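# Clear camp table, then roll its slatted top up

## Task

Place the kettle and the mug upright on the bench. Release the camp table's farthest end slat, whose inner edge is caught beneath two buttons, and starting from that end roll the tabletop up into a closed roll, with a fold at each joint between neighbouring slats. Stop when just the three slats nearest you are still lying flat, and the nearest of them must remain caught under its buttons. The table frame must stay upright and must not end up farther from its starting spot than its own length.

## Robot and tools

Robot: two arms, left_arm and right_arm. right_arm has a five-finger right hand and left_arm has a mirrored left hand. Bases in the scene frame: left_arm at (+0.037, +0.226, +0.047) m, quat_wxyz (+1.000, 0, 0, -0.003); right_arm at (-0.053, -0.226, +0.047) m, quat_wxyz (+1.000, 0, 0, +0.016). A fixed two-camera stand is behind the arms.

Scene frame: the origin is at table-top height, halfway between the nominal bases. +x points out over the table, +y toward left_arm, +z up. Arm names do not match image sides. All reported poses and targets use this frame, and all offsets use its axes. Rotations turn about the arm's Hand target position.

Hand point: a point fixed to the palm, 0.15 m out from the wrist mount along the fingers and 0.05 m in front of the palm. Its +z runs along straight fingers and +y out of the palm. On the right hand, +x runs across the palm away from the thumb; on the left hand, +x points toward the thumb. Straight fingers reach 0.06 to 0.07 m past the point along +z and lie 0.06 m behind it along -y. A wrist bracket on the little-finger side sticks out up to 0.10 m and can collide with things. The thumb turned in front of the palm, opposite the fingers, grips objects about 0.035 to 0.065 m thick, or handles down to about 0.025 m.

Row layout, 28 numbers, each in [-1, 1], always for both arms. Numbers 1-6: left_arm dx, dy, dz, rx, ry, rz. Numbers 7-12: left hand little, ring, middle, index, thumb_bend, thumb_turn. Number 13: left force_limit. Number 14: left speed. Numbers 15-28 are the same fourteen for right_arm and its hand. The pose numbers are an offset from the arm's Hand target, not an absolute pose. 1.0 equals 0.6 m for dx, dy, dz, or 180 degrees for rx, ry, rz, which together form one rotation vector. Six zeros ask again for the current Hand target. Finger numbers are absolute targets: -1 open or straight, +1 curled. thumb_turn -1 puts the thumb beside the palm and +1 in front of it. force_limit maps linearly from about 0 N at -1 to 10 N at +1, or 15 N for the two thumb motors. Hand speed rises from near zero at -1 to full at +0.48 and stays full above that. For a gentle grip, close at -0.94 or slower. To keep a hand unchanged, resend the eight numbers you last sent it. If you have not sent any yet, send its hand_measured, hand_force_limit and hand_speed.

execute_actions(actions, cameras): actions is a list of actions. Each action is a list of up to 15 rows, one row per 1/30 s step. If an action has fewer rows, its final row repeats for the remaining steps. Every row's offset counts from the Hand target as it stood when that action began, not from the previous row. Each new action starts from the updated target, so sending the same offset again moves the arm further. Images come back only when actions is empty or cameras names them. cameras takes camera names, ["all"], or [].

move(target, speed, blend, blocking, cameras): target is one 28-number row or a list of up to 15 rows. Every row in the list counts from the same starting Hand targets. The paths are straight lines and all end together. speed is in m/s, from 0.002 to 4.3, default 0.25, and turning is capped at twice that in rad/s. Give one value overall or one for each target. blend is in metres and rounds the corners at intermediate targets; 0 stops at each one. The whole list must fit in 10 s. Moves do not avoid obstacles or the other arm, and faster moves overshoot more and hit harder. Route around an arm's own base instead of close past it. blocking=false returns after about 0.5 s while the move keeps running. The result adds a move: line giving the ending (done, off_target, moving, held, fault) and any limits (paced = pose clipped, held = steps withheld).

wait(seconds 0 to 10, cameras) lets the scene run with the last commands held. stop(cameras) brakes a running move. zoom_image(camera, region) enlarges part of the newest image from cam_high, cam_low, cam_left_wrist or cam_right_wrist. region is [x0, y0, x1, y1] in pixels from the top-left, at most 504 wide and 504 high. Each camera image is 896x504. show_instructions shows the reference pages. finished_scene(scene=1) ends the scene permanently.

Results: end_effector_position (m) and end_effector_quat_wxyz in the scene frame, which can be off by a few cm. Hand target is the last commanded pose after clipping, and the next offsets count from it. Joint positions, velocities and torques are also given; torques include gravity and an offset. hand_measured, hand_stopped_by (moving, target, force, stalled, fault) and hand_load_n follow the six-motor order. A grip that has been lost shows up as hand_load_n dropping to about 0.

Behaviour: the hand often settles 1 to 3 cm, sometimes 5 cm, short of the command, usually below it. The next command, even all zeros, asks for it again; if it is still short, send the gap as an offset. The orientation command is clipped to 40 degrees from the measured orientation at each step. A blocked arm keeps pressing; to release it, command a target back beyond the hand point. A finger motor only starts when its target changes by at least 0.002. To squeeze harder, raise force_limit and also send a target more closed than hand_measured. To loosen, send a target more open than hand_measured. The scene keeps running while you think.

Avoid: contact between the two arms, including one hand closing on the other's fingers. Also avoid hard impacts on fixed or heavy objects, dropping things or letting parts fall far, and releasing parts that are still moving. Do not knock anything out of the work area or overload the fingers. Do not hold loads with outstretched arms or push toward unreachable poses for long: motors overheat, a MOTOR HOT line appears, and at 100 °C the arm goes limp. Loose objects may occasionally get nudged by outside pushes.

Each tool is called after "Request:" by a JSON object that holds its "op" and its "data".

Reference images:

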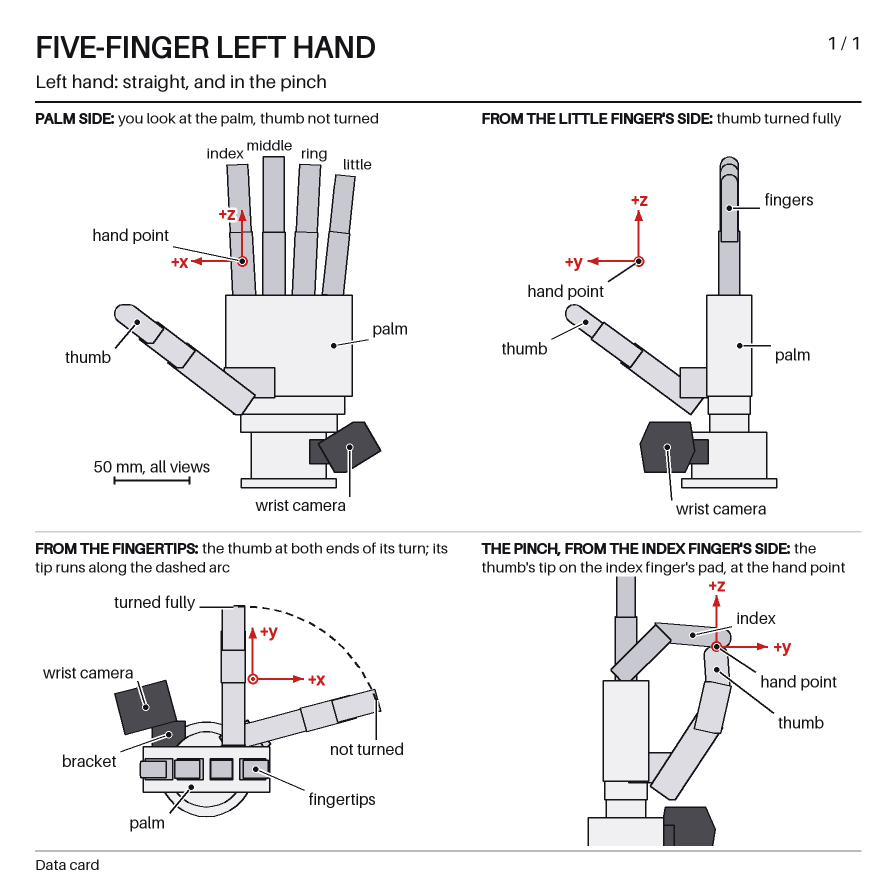

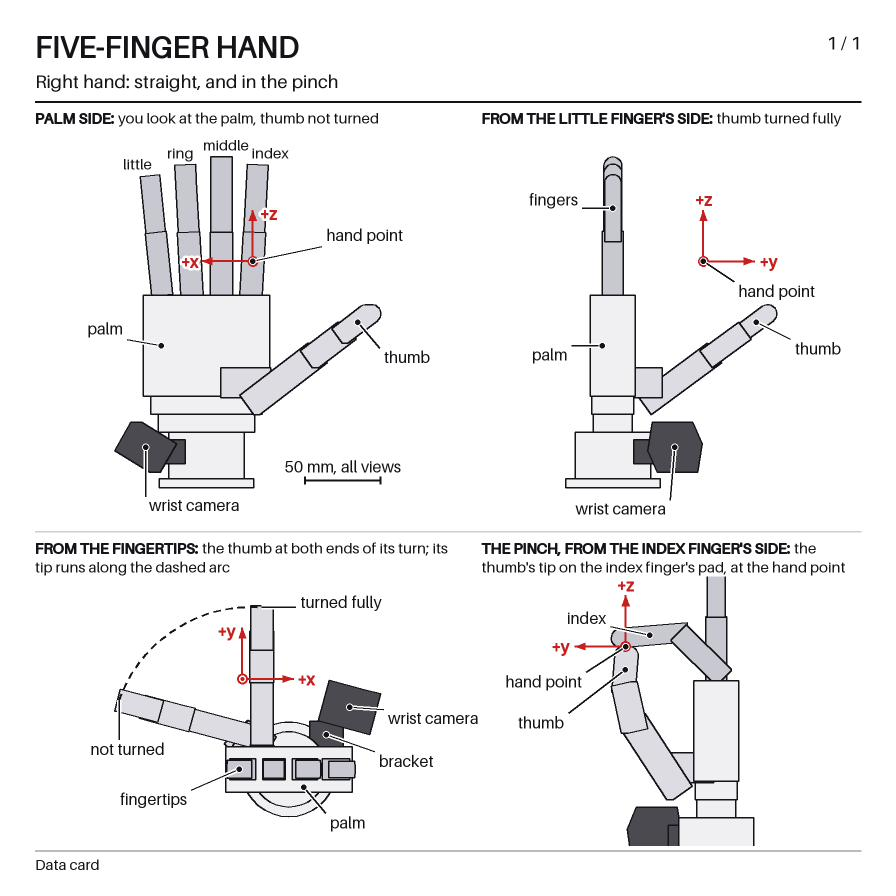

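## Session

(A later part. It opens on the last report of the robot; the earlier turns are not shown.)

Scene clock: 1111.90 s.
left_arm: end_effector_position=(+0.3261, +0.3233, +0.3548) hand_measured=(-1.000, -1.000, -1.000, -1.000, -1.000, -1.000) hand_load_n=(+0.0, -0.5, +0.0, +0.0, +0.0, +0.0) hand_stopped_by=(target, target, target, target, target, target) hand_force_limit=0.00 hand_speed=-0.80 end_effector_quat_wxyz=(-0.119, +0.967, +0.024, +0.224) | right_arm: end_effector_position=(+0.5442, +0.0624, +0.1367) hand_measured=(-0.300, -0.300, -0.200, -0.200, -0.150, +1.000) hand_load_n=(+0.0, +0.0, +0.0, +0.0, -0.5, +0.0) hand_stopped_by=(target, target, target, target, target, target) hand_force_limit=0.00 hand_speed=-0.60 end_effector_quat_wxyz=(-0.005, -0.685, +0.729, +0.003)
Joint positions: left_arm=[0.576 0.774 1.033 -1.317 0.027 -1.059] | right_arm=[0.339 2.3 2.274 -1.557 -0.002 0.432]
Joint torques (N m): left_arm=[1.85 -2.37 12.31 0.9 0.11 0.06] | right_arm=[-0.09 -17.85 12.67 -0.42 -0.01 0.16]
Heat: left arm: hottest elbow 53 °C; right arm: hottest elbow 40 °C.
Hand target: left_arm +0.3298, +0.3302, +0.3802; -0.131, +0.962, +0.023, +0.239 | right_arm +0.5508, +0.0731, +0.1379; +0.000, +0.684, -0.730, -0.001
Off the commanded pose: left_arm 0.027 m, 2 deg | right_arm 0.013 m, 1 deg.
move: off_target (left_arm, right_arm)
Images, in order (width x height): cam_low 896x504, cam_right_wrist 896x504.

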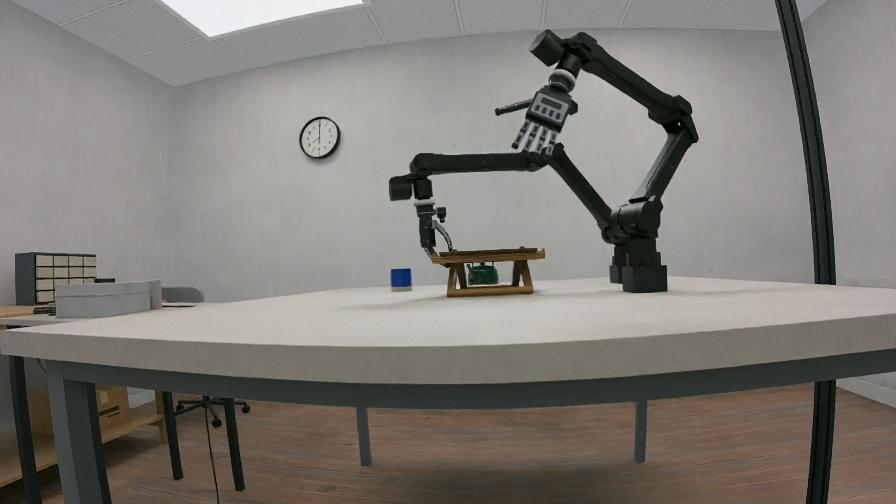

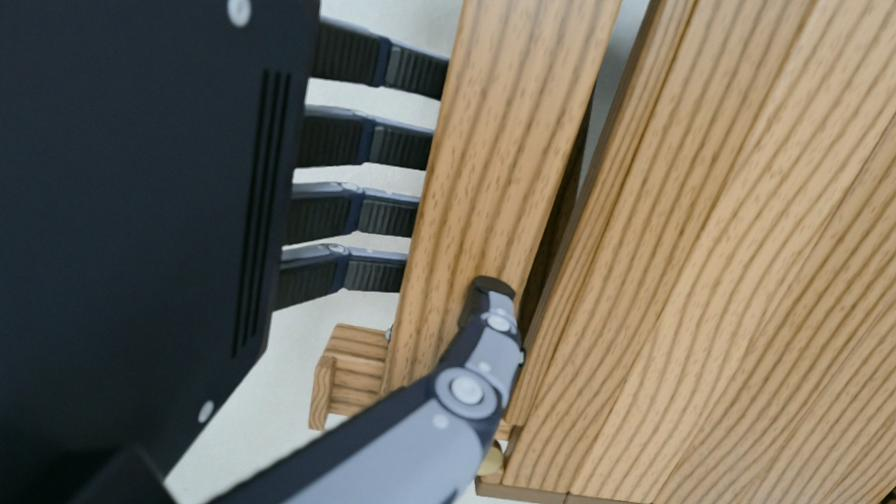

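Request:
{"op": "move", "data": {"target": [0,0,0,0,0,0,-1,-1,-1,-1,-1,-1,0,-0.8,0.012,0.012,0.0,0,0,0,-0.3,-0.3,-0.2,-0.2,0.05,1,0,-0.7], "speed": 0.05, "cameras": ["cam_low","cam_right_wrist"]}}

Request:
{"op": "zoom_image", "data": {"camera": "cam_low", "region": [410, 200, 490, 280]}}

Scene clock: 1118.80 s.
left_arm: end_effector_position=(+0.3261, +0.3233, +0.3548) hand_measured=(-1.000, -1.000, -1.000, -1.000, -1.000, -1.000) hand_load_n=(+0.0, +0.0, +0.0, +0.0, +0.0, +0.0) hand_stopped_by=(target, target, target, target, target, target) hand_force_limit=0.00 hand_speed=-0.80 end_effector_quat_wxyz=(-0.119, +0.967, +0.024, +0.224) | right_arm: end_effector_position=(+0.5535, +0.0691, +0.1437) hand_measured=(-0.300, -0.300, -0.200, -0.200, +0.050, +1.000) hand_load_n=(+0.0, +0.0, +0.0, +0.0, +0.0, +0.0) hand_stopped_by=(target, target, target, target, target, target) hand_force_limit=0.00 hand_speed=-0.70 end_effector_quat_wxyz=(+0.000, -0.684, +0.730, +0.001)
Joint positions: left_arm=[0.576 0.774 1.033 -1.317 0.027 -1.059] | right_arm=[0.342 2.333 2.353 -1.591 -0.002 0.439]
Joint torques (N m): left_arm=[1.67 -2.08 12.46 0.98 0.12 0.08] | right_arm=[-1.49 -18.2 12.59 -0.36 -0.11 0.12]
Heat: left arm: hottest elbow 53 °C; right arm: hottest elbow 40 °C.
Hand target: left_arm +0.3298, +0.3302, +0.3802; -0.131, +0.962, +0.023, +0.239 | right_arm +0.5581, +0.0802, +0.1379; +0.000, +0.683, -0.730, +0.000
Off the commanded pose: left_arm 0.027 m, 2 deg | right_arm 0.013 m, 0 deg.
move: off_target (left_arm, right_arm)
Images, in order (width x height): cam_low 896x504, cam_right_wrist 896x504.

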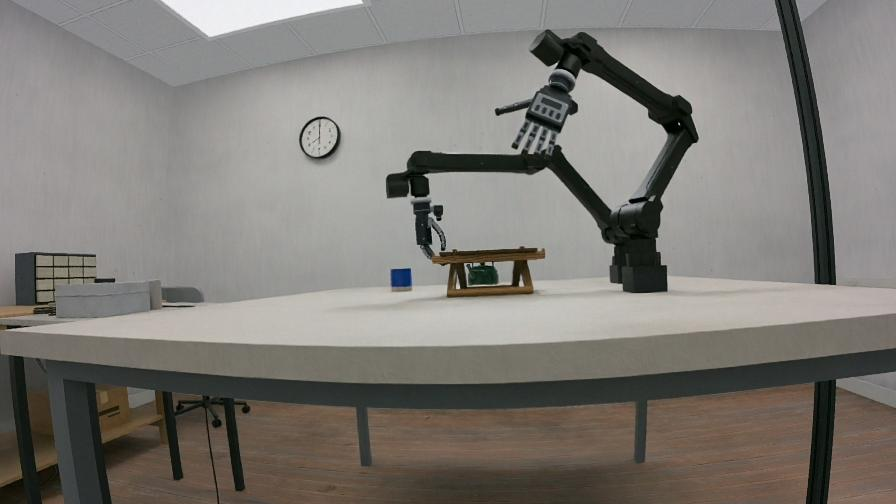

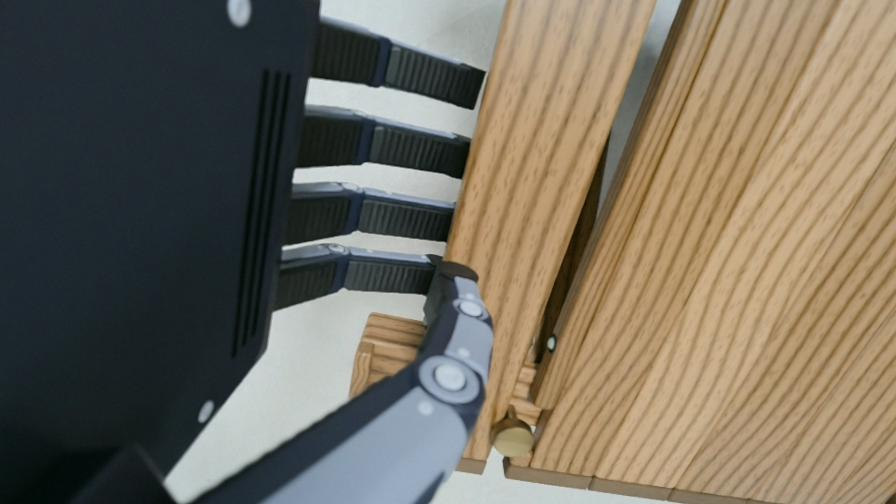

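Scaled by 6.300 from the camera's 896x504 image, which has a finer 1280x720 frame.

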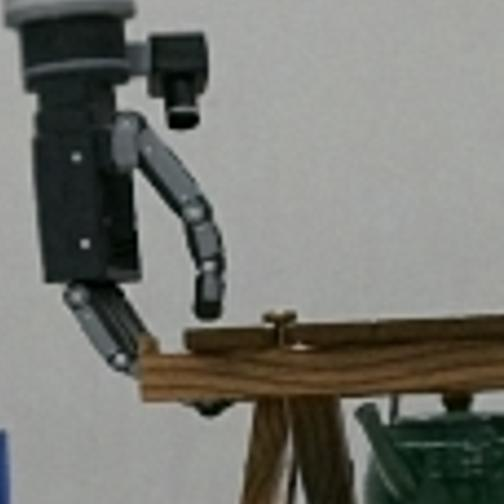

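Request:
{"op": "move", "data": {"target": [0,0,0,0,0,0,-1,-1,-1,-1,-1,-1,0,-0.8,-0.018,0.0,-0.01,0,0,0,-0.3,-0.3,-0.2,-0.2,0.05,1,0,-0.7], "speed": 0.05, "cameras": ["cam_low","cam_right_wrist"]}}

Request:
{"op": "zoom_image", "data": {"camera": "cam_low", "region": [410, 200, 490, 280]}}

Scene clock: 1124.07 s.
left_arm: end_effector_position=(+0.3261, +0.3233, +0.3548) hand_measured=(-1.000, -1.000, -1.000, -1.000, -1.000, -1.000) hand_load_n=(+0.0, +0.0, +0.0, +0.0, +0.0, +0.0) hand_stopped_by=(target, target, target, target, target, target) hand_force_limit=0.00 hand_speed=-0.80 end_effector_quat_wxyz=(-0.119, +0.967, +0.024, +0.224) | right_arm: end_effector_position=(+0.5528, +0.0702, +0.1376) hand_measured=(-0.300, -0.300, -0.200, -0.200, +0.050, +1.000) hand_load_n=(+0.0, +0.0, +0.0, +0.0, +0.0, +0.0) hand_stopped_by=(target, target, target, target, target, target) hand_force_limit=0.00 hand_speed=-0.70 end_effector_quat_wxyz=(+0.002, -0.683, +0.731, +0.000)
Joint positions: left_arm=[0.576 0.774 1.033 -1.317 0.027 -1.059] | right_arm=[0.344 2.326 2.324 -1.565 -0.001 0.443]
Joint torques (N m): left_arm=[1.55 -2.55 12.38 0.83 0.11 0.05] | right_arm=[-0.5 -20.37 7.36 0.58 -0.05 0.18]
Heat: left arm: hottest elbow 53 °C; right arm: hottest elbow 40 °C.
Hand target: left_arm +0.3298, +0.3302, +0.3802; -0.131, +0.962, +0.023, +0.239 | right_arm +0.5473, +0.0801, +0.1321; +0.000, +0.683, -0.730, +0.000
Off the commanded pose: left_arm 0.027 m, 2 deg | right_arm 0.013 m, 0 deg.
move: off_target (left_arm, right_arm)
Images, in order (width x height): cam_low 896x504, cam_right_wrist 896x504.

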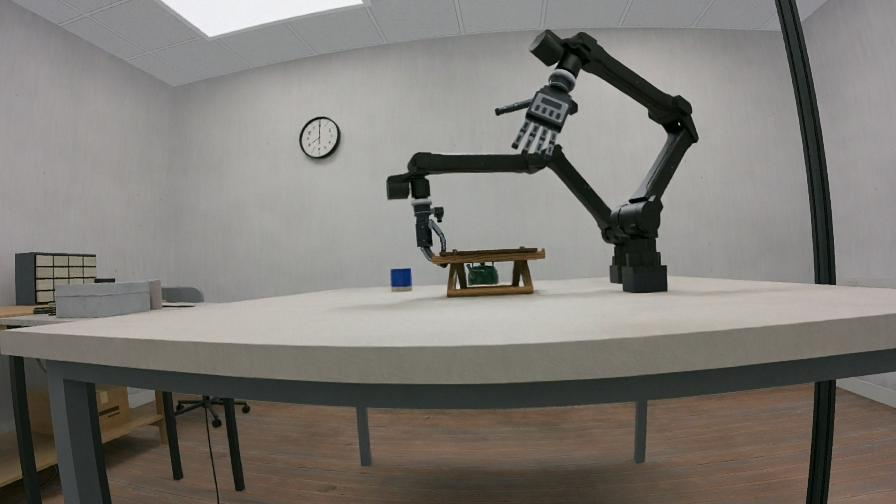

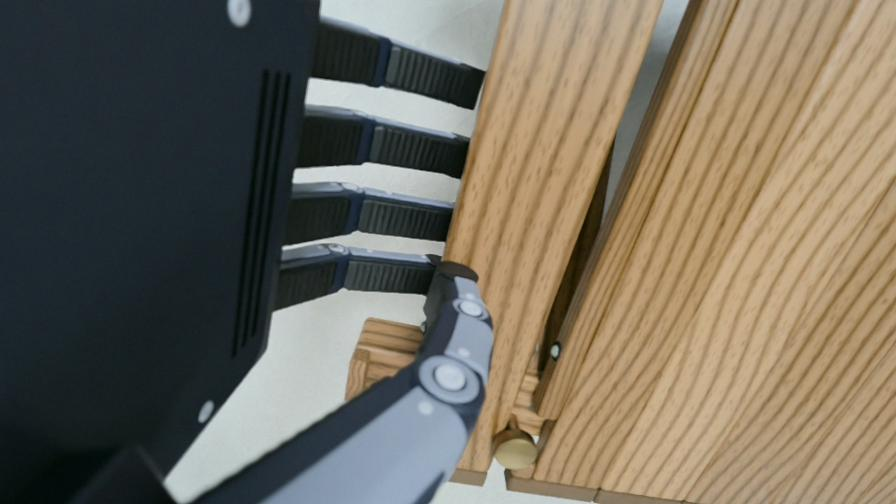

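Scaled by 6.300 from the camera's 896x504 image, which has a finer 1280x720 frame.

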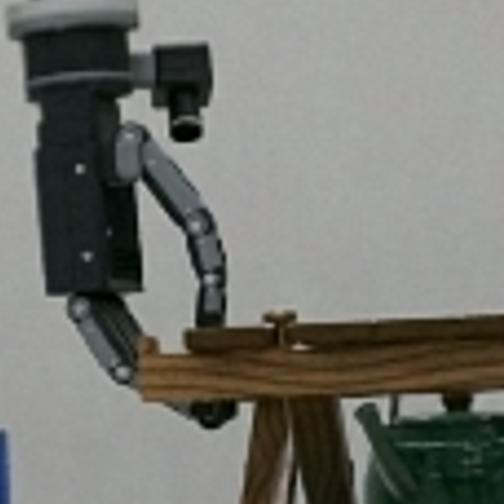

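Request:
{"op": "execute_actions", "data": {"actions": [], "cameras": ["all"]}}

Scene clock: 1139.33 s.
left_arm: end_effector_position=(+0.3261, +0.3233, +0.3548) hand_measured=(-1.000, -1.000, -1.000, -1.000, -1.000, -1.000) hand_load_n=(+0.0, -0.5, +0.0, +0.0, +0.0, +0.0) hand_stopped_by=(target, target, target, target, target, target) hand_force_limit=0.00 hand_speed=-0.80 end_effector_quat_wxyz=(-0.119, +0.967, +0.024, +0.224) | right_arm: end_effector_position=(+0.5528, +0.0702, +0.1376) hand_measured=(-0.300, -0.300, -0.200, -0.200, +0.050, +1.000) hand_load_n=(+0.0, +0.0, +0.0, +0.0, +0.0, +0.0) hand_stopped_by=(target, target, target, target, target, target) hand_force_limit=0.00 hand_speed=-0.70 end_effector_quat_wxyz=(+0.002, -0.683, +0.731, +0.000)
Joint positions: left_arm=[0.576 0.774 1.033 -1.317 0.027 -1.059] | right_arm=[0.344 2.326 2.324 -1.565 -0.001 0.443]
Joint velocities: within noise
Joint torques (N m): left_arm=[1.26 -1.9 12.3 0.84 0.11 0.04] | right_arm=[-0.67 -20.07 7.58 0.7 -0.11 0.16]
Heat: left arm: hottest elbow 54 °C; right arm: hottest elbow 39 °C.
Hand target: left_arm +0.3298, +0.3302, +0.3802; -0.131, +0.962, +0.023, +0.239 | right_arm +0.5473, +0.0801, +0.1321; +0.000, +0.683, -0.730, +0.000
Off the commanded pose: left_arm 0.027 m, 2 deg | right_arm 0.013 m, 0 deg.

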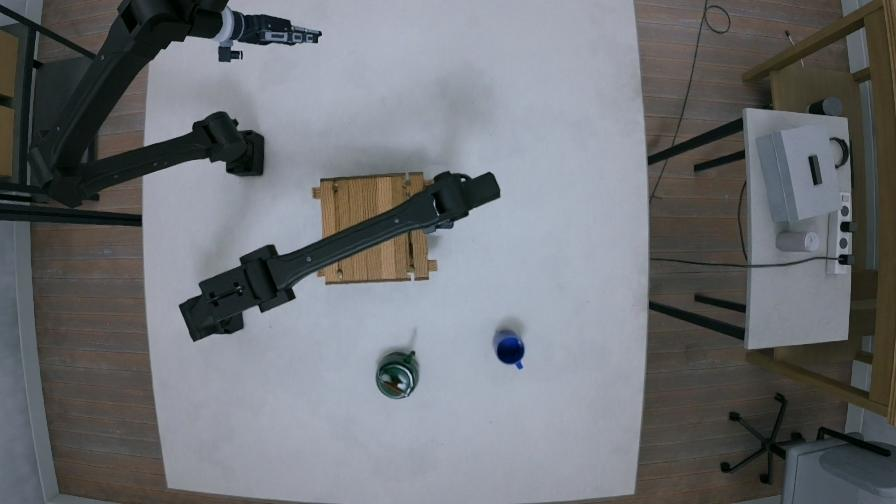

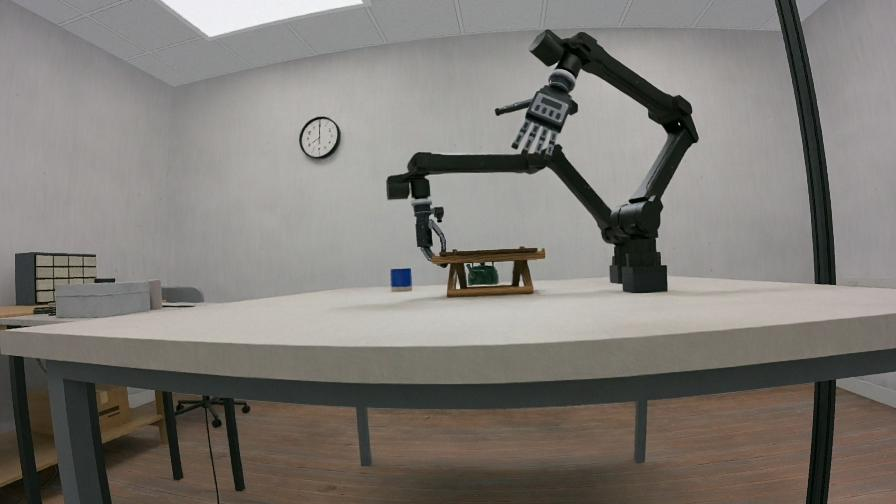

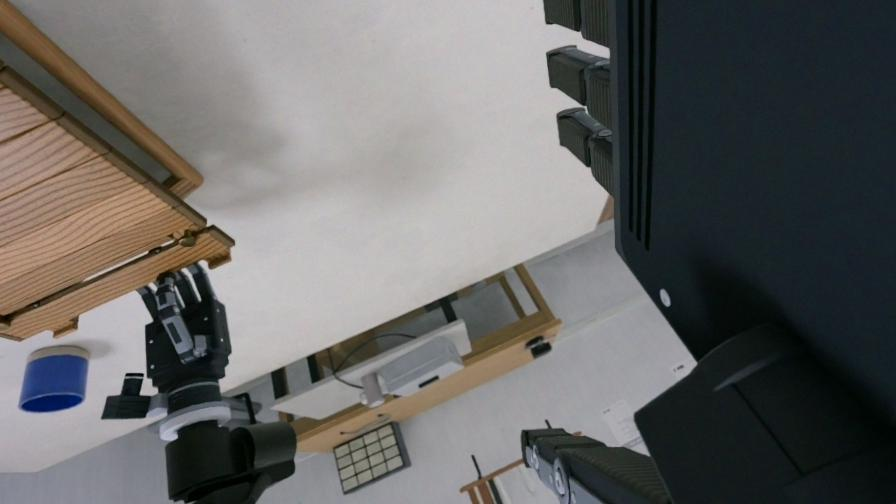

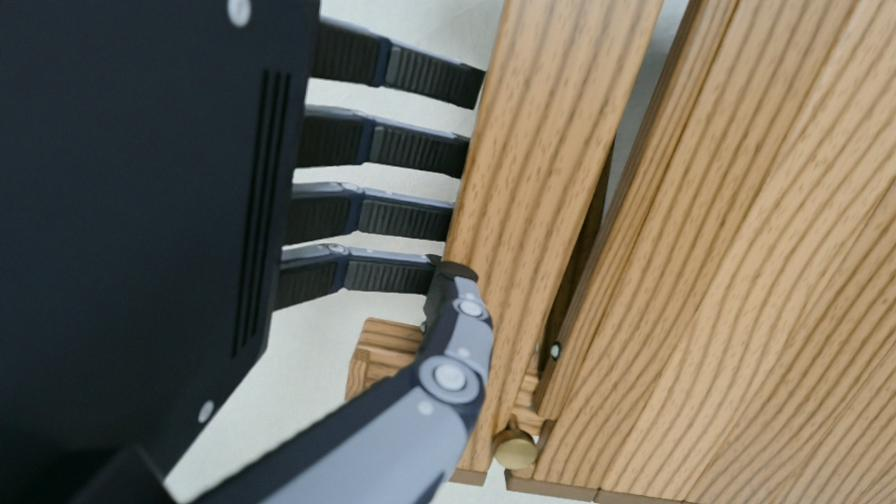

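Request:
{"op": "move", "data": {"target": [[0.0337,-0.3503,-0.1003,0.0617,0.188,-0.5216,-1,-1,-1,-1,-1,1,0,-0.3,0.0092,-0.0165,0.0092,0,0,0,-0.3,-0.3,-0.2,-0.2,0.05,1,0,-0.7]], "speed": 0.12, "cameras": ["all"]}}

Scene clock: 1182.43 s.
left_arm: end_effector_position=(+0.3391, +0.1247, +0.3055) hand_measured=(-1.000, -1.000, -1.000, -1.000, -1.000, +1.000) hand_load_n=(+0.0, +0.0, +0.0, +0.0, +0.0, +0.0) hand_stopped_by=(target, target, target, target, target, target) hand_force_limit=0.00 hand_speed=-0.30 end_effector_quat_wxyz=(+0.011, +0.693, -0.721, -0.012) | right_arm: end_effector_position=(+0.5528, +0.0702, +0.1376) hand_measured=(-0.300, -0.300, -0.200, -0.200, +0.050, +1.000) hand_load_n=(+0.0, +0.0, +0.0, +0.0, +0.0, +0.0) hand_stopped_by=(target, target, target, target, target, target) hand_force_limit=0.00 hand_speed=-0.70 end_effector_quat_wxyz=(+0.002, -0.683, +0.731, +0.000)
Joint positions: left_arm=[-0.187 1.329 1.357 -1.631 0.004 -0.154] | right_arm=[0.344 2.326 2.324 -1.565 -0.001 0.443]
Joint torques (N m): left_arm=[-0.26 -7.88 11.47 -0.38 -0.23 0.11] | right_arm=[-1.08 -19.31 9.51 -0.34 -0.02 0.03]
Heat: left arm: hottest elbow 53 °C; right arm: hottest shoulder 39 °C.
Hand target: left_arm +0.3500, +0.1200, +0.3200; +0.000, +0.683, -0.730, +0.000 | right_arm +0.5528, +0.0702, +0.1376; +0.000, +0.683, -0.730, +0.000
Off the commanded pose: left_arm 0.019 m, 2 deg | right_arm 0.000 m, 0 deg.
move: off_target (left_arm)

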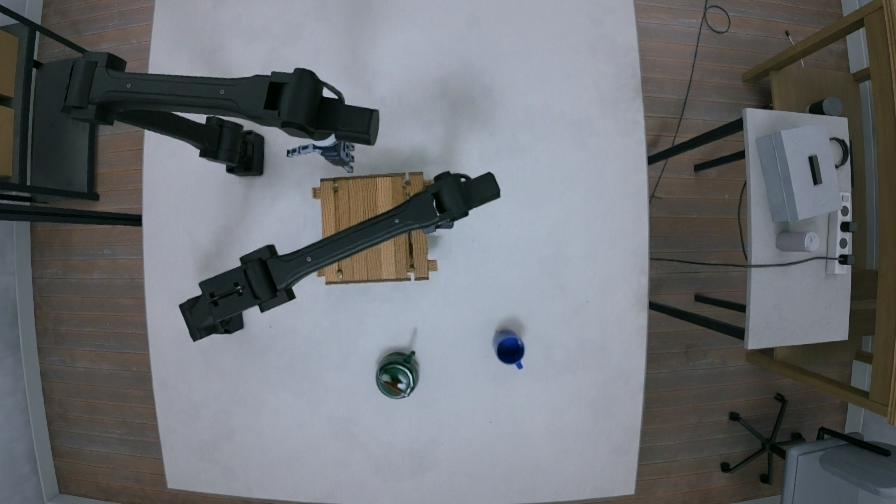

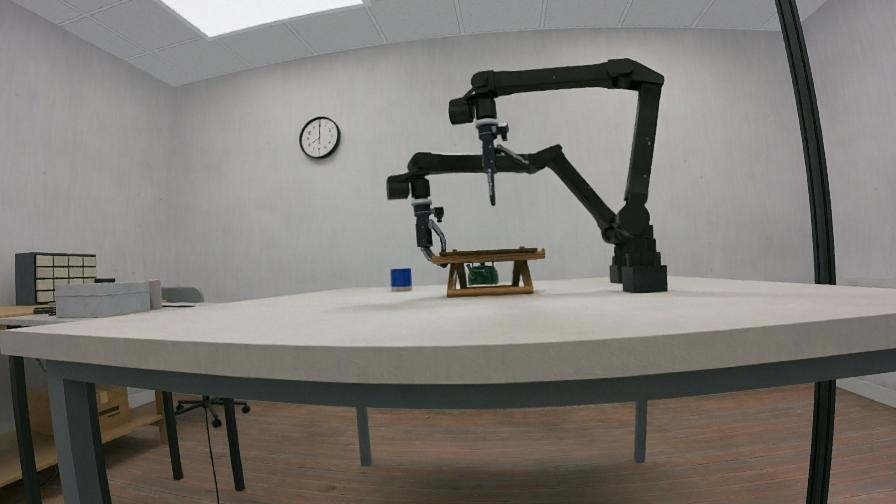

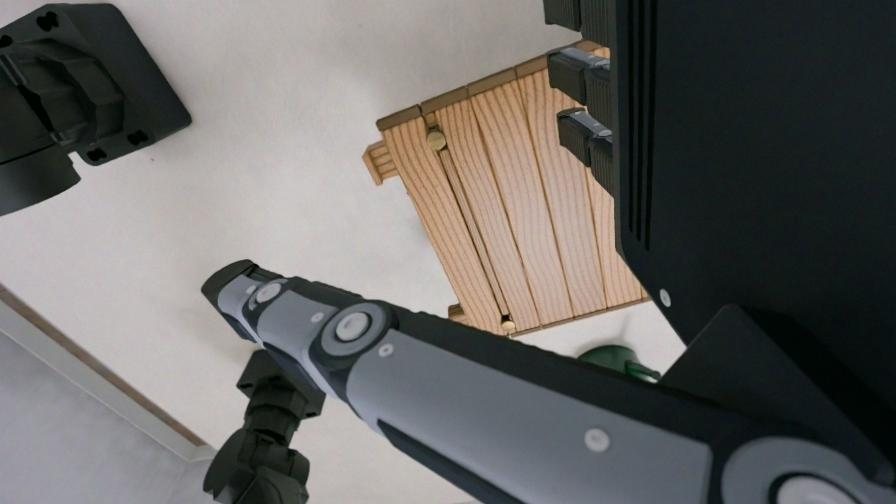

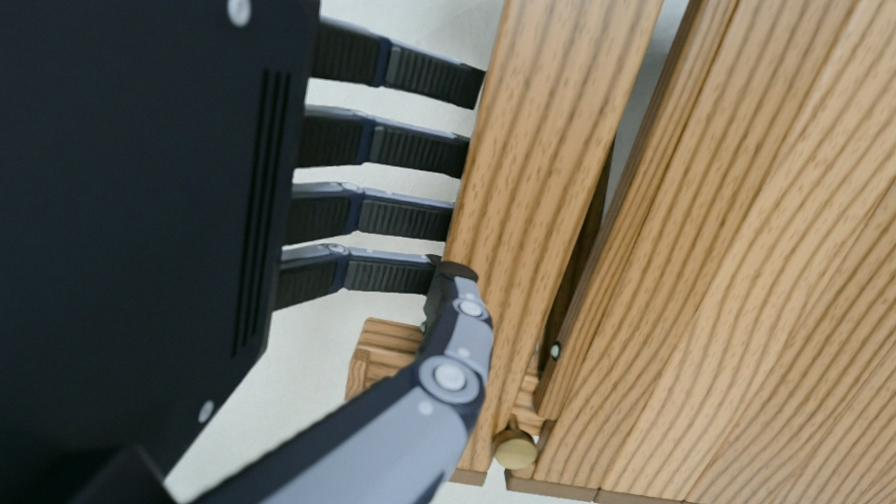

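Request:
{"op": "zoom_image", "data": {"camera": "cam_low", "region": [380, 90, 600, 310]}}

Request:
{"op": "zoom_image", "data": {"camera": "cam_high", "region": [280, 110, 480, 300]}}

Scaled by 2.291 from the camera's 896x504 image, which has a finer 1280x720 frame.

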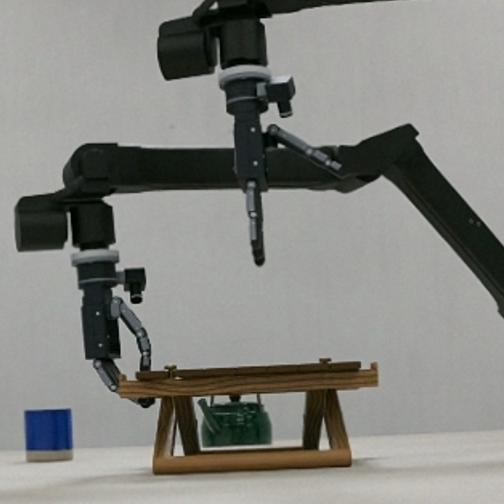

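Scaled by 2.520 from the camera's 896x504 image, which has a finer 1280x720 frame.

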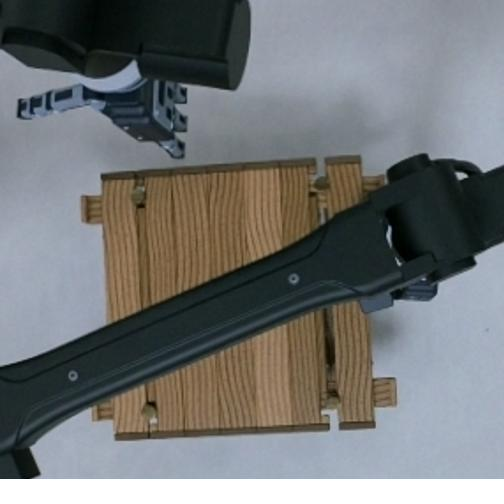

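Request:
{"op": "move", "data": {"target": [[-0.0083,-0.0967,-0.1417,0,0,0,-1,-1,-1,-1,-1,1,0,-0.3,0,0,0,0,0,0,-0.3,-0.3,-0.2,-0.2,0.05,1,0,-0.7]], "speed": 0.08, "cameras": ["all"]}}

Request:
{"op": "zoom_image", "data": {"camera": "cam_low", "region": [380, 130, 600, 310]}}

Request:
{"op": "zoom_image", "data": {"camera": "cam_high", "region": [280, 110, 480, 300]}}

Scene clock: 1208.20 s.
left_arm: end_effector_position=(+0.3461, +0.0662, +0.2428) hand_measured=(-1.000, -1.000, -1.000, -1.000, -1.000, +1.000) hand_load_n=(+0.0, +0.0, +0.0, +0.0, +0.0, +0.0) hand_stopped_by=(target, target, target, target, target, target) hand_force_limit=0.00 hand_speed=-0.30 end_effector_quat_wxyz=(-0.001, +0.683, -0.731, +0.005) | right_arm: end_effector_position=(+0.5528, +0.0702, +0.1376) hand_measured=(-0.300, -0.300, -0.200, -0.200, +0.050, +1.000) hand_load_n=(+0.0, +0.0, +0.0, +0.0, -0.5, +0.0) hand_stopped_by=(target, target, target, target, target, target) hand_force_limit=0.00 hand_speed=-0.70 end_effector_quat_wxyz=(+0.002, -0.683, +0.731, +0.000)
Joint positions: left_arm=[-0.334 1.37 1.237 -1.429 0.003 -0.273] | right_arm=[0.344 2.326 2.324 -1.565 -0.001 0.443]
Joint torques (N m): left_arm=[0.56 -8.88 6.82 0.77 -0.23 -0.19] | right_arm=[-0.85 -19.43 9.5 -0.27 -0.06 0.07]
Heat: left arm: hottest elbow 48 °C; right arm: hottest shoulder 40 °C.
Hand target: left_arm +0.3449, +0.0620, +0.2349; +0.000, +0.683, -0.730, +0.000 | right_arm +0.5528, +0.0702, +0.1376; +0.000, +0.683, -0.730, +0.000
Off the commanded pose: left_arm 0.009 m, 1 deg | right_arm 0.000 m, 0 deg.
move: done

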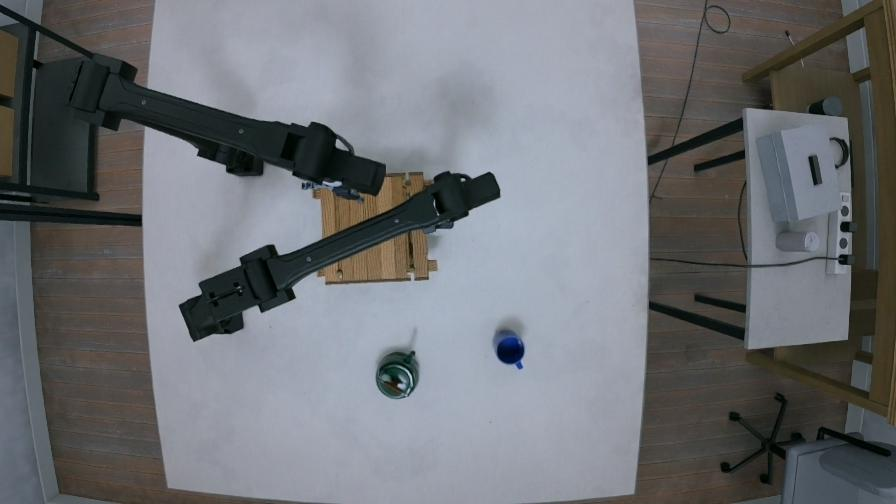

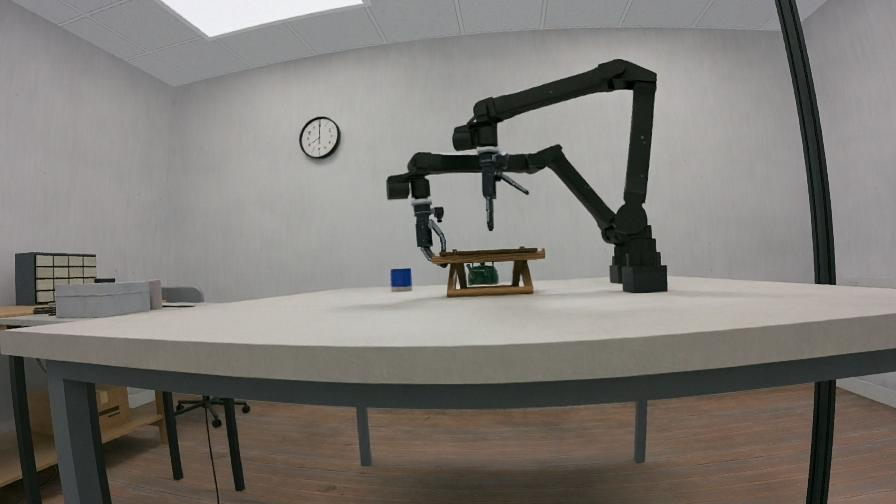

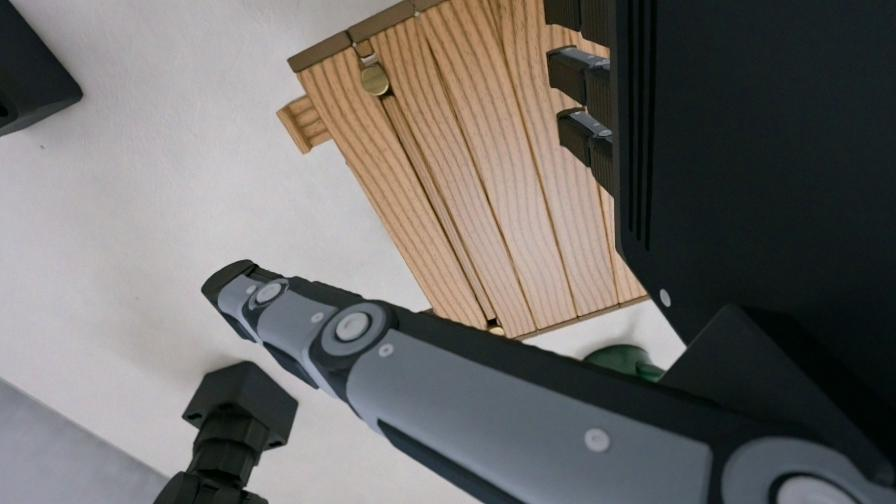

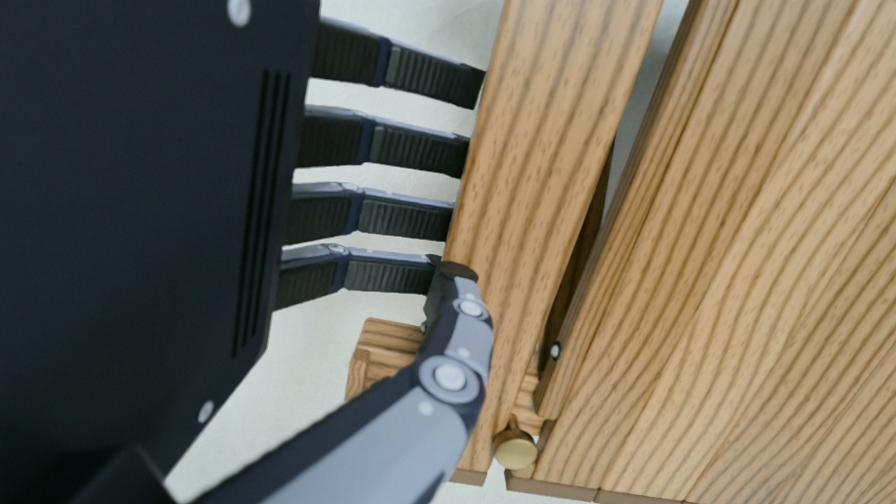

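Scaled by 2.291 from the camera's 896x504 image, which has a finer 1280x720 frame.

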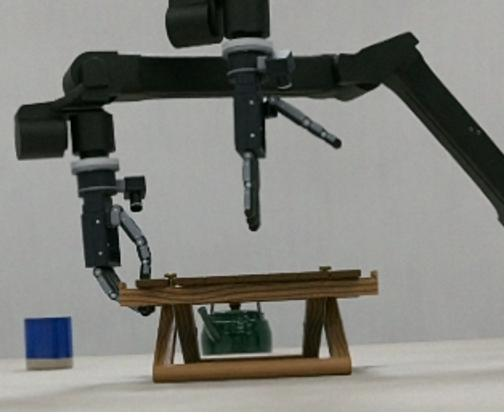

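Scaled by 2.520 from the camera's 896x504 image, which has a finer 1280x720 frame.

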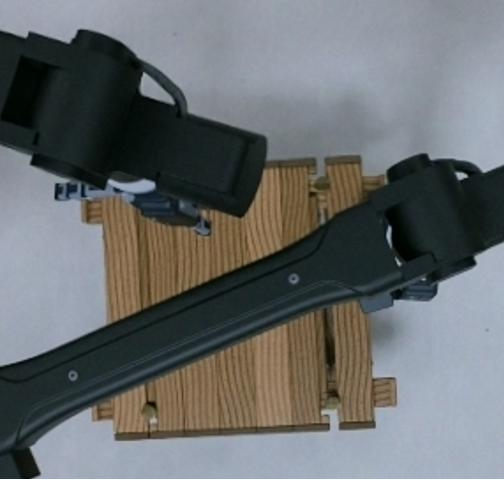

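Request:
{"op": "move", "data": {"target": [[0,0.0383,-0.0333,0,0,0,-1,-1,-1,-1,-1,1,0,-0.3,0,0,0,0,0,0,-0.3,-0.3,-0.2,-0.2,0.05,1,0,-0.7]], "speed": 0.06, "cameras": ["cam_high","cam_low"]}}

Request:
{"op": "zoom_image", "data": {"camera": "cam_low", "region": [380, 130, 600, 310]}}

Request:
{"op": "zoom_image", "data": {"camera": "cam_high", "region": [280, 110, 480, 300]}}

Scene clock: 1218.27 s.
left_arm: end_effector_position=(+0.3447, +0.0799, +0.2200) hand_measured=(-1.000, -1.000, -1.000, -1.000, -1.000, +1.000) hand_load_n=(+0.0, +0.0, +0.0, +0.0, +0.0, +0.0) hand_stopped_by=(target, target, target, target, target, target) hand_force_limit=0.00 hand_speed=-0.30 end_effector_quat_wxyz=(+0.001, +0.684, -0.729, +0.001) | right_arm: end_effector_position=(+0.5528, +0.0702, +0.1376) hand_measured=(-0.300, -0.300, -0.200, -0.200, +0.050, +1.000) hand_load_n=(+0.0, +0.0, +0.0, +0.0, +0.0, +0.0) hand_stopped_by=(target, target, target, target, target, target) hand_force_limit=0.00 hand_speed=-0.70 end_effector_quat_wxyz=(+0.002, -0.683, +0.731, +0.000)
Joint positions: left_arm=[-0.302 1.37 1.176 -1.375 0.002 -0.245] | right_arm=[0.344 2.326 2.324 -1.565 -0.001 0.443]
Joint torques (N m): left_arm=[1.08 -9.41 6.67 0.72 -0.18 0.11] | right_arm=[-1.67 -20.19 9.48 -0.21 -0.05 0.06]
Heat: left arm: hottest elbow 46 °C; right arm: hottest shoulder 40 °C.
Hand target: left_arm +0.3451, +0.0850, +0.2150; +0.000, +0.683, -0.730, +0.000 | right_arm +0.5528, +0.0702, +0.1376; +0.000, +0.683, -0.730, +0.000
Off the commanded pose: left_arm 0.007 m, 0 deg | right_arm 0.000 m, 0 deg.
move: done
Images, in order (width x height): cam_high 896x504, cam_low 896x504.

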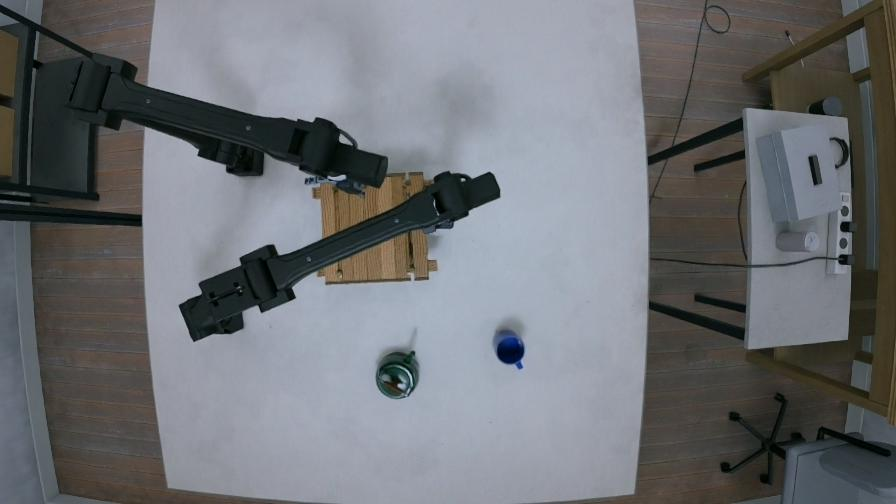

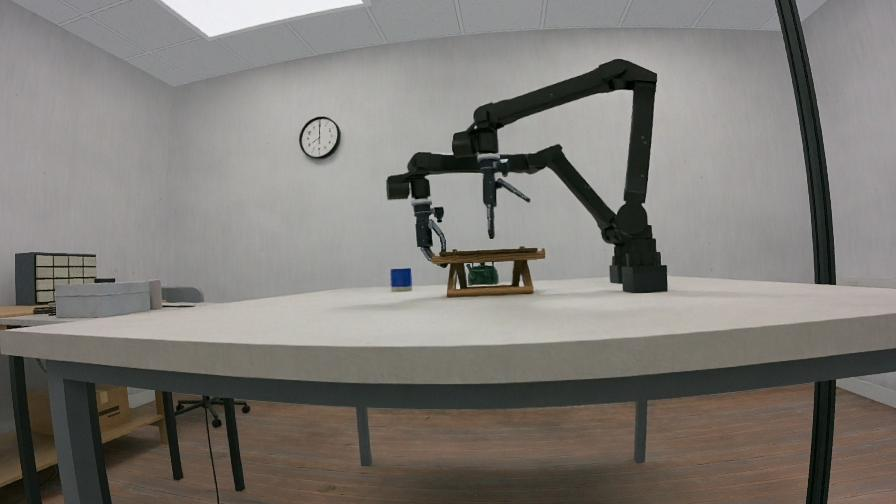

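Scaled by 2.291 from the camera's 896x504 image, which has a finer 1280x720 frame.

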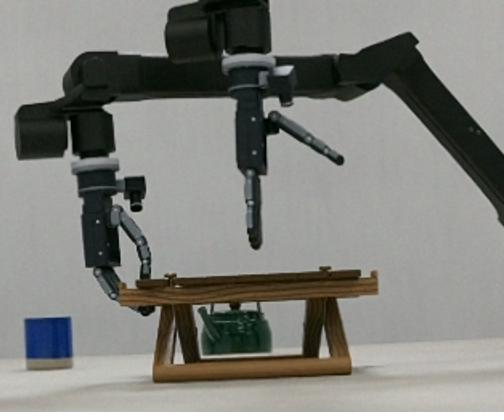

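Scaled by 2.520 from the camera's 896x504 image, which has a finer 1280x720 frame.

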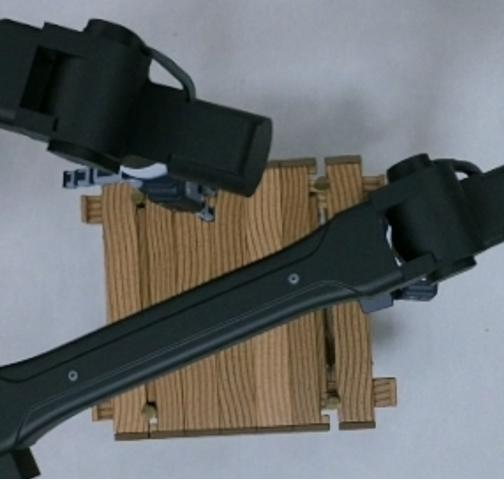

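Request:
{"op": "move", "data": {"target": [[0,0,-0.0417,0,0,0,-1,-1,-1,-1,-1,1,0,-0.3,0,0,0,0,0,0,-0.3,-0.3,-0.2,-0.2,0.05,1,0,-0.7]], "speed": 0.05, "cameras": ["cam_low"]}}

Request:
{"op": "zoom_image", "data": {"camera": "cam_low", "region": [400, 180, 580, 310]}}

Scene clock: 1223.53 s.
left_arm: end_effector_position=(+0.3444, +0.0800, +0.1982) hand_measured=(-1.000, -1.000, -1.000, -1.000, -1.000, +1.000) hand_load_n=(+0.0, +0.0, +0.0, +0.0, +0.0, +0.0) hand_stopped_by=(target, target, target, target, target, target) hand_force_limit=0.00 hand_speed=-0.30 end_effector_quat_wxyz=(-0.002, +0.684, -0.729, +0.005) | right_arm: end_effector_position=(+0.5528, +0.0702, +0.1376) hand_measured=(-0.300, -0.300, -0.200, -0.200, +0.050, +1.000) hand_load_n=(+0.0, +0.0, +0.0, +0.0, +0.0, +0.0) hand_stopped_by=(target, target, target, target, target, target) hand_force_limit=0.00 hand_speed=-0.70 end_effector_quat_wxyz=(+0.002, -0.683, +0.731, +0.000)
Joint positions: left_arm=[-0.302 1.375 1.123 -1.308 0.002 -0.245] | right_arm=[0.344 2.326 2.324 -1.565 -0.001 0.443]
Joint torques (N m): left_arm=[1.08 -8.18 6.61 0.79 -0.19 0.08] | right_arm=[-1.85 -19.49 9.61 -0.29 -0.11 0.01]
Heat: left arm: hottest elbow 45 °C; right arm: hottest shoulder 40 °C.
Hand target: left_arm +0.3450, +0.0850, +0.1899; +0.000, +0.683, -0.730, +0.000 | right_arm +0.5528, +0.0702, +0.1376; +0.000, +0.683, -0.730, +0.000
Off the commanded pose: left_arm 0.010 m, 1 deg | right_arm 0.000 m, 0 deg.
move: done
Images, in order (width x height): cam_low 896x504.

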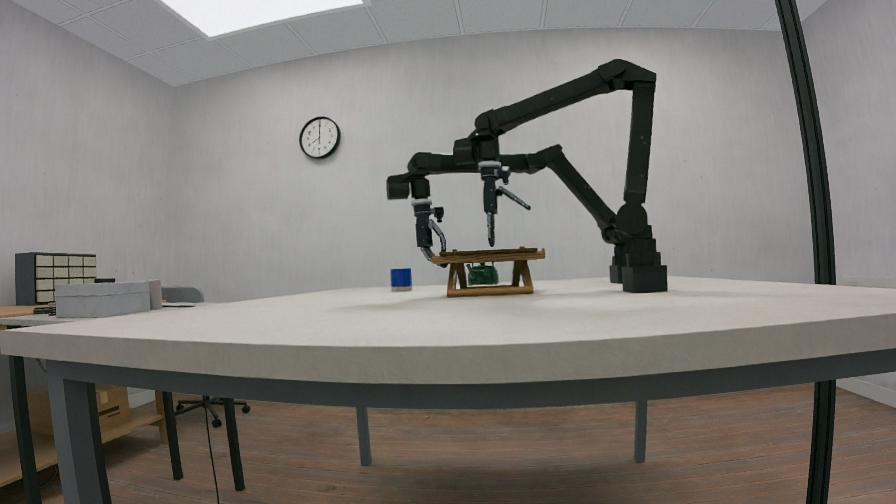

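Scaled by 2.800 from the camera's 896x504 image, which has a finer 1280x720 frame.

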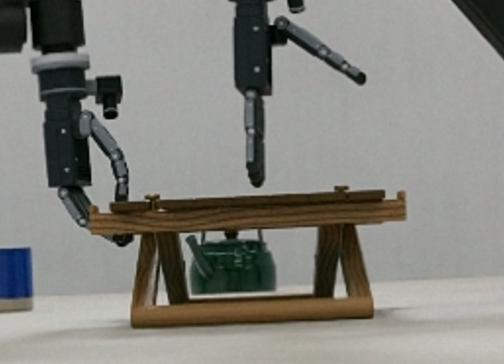

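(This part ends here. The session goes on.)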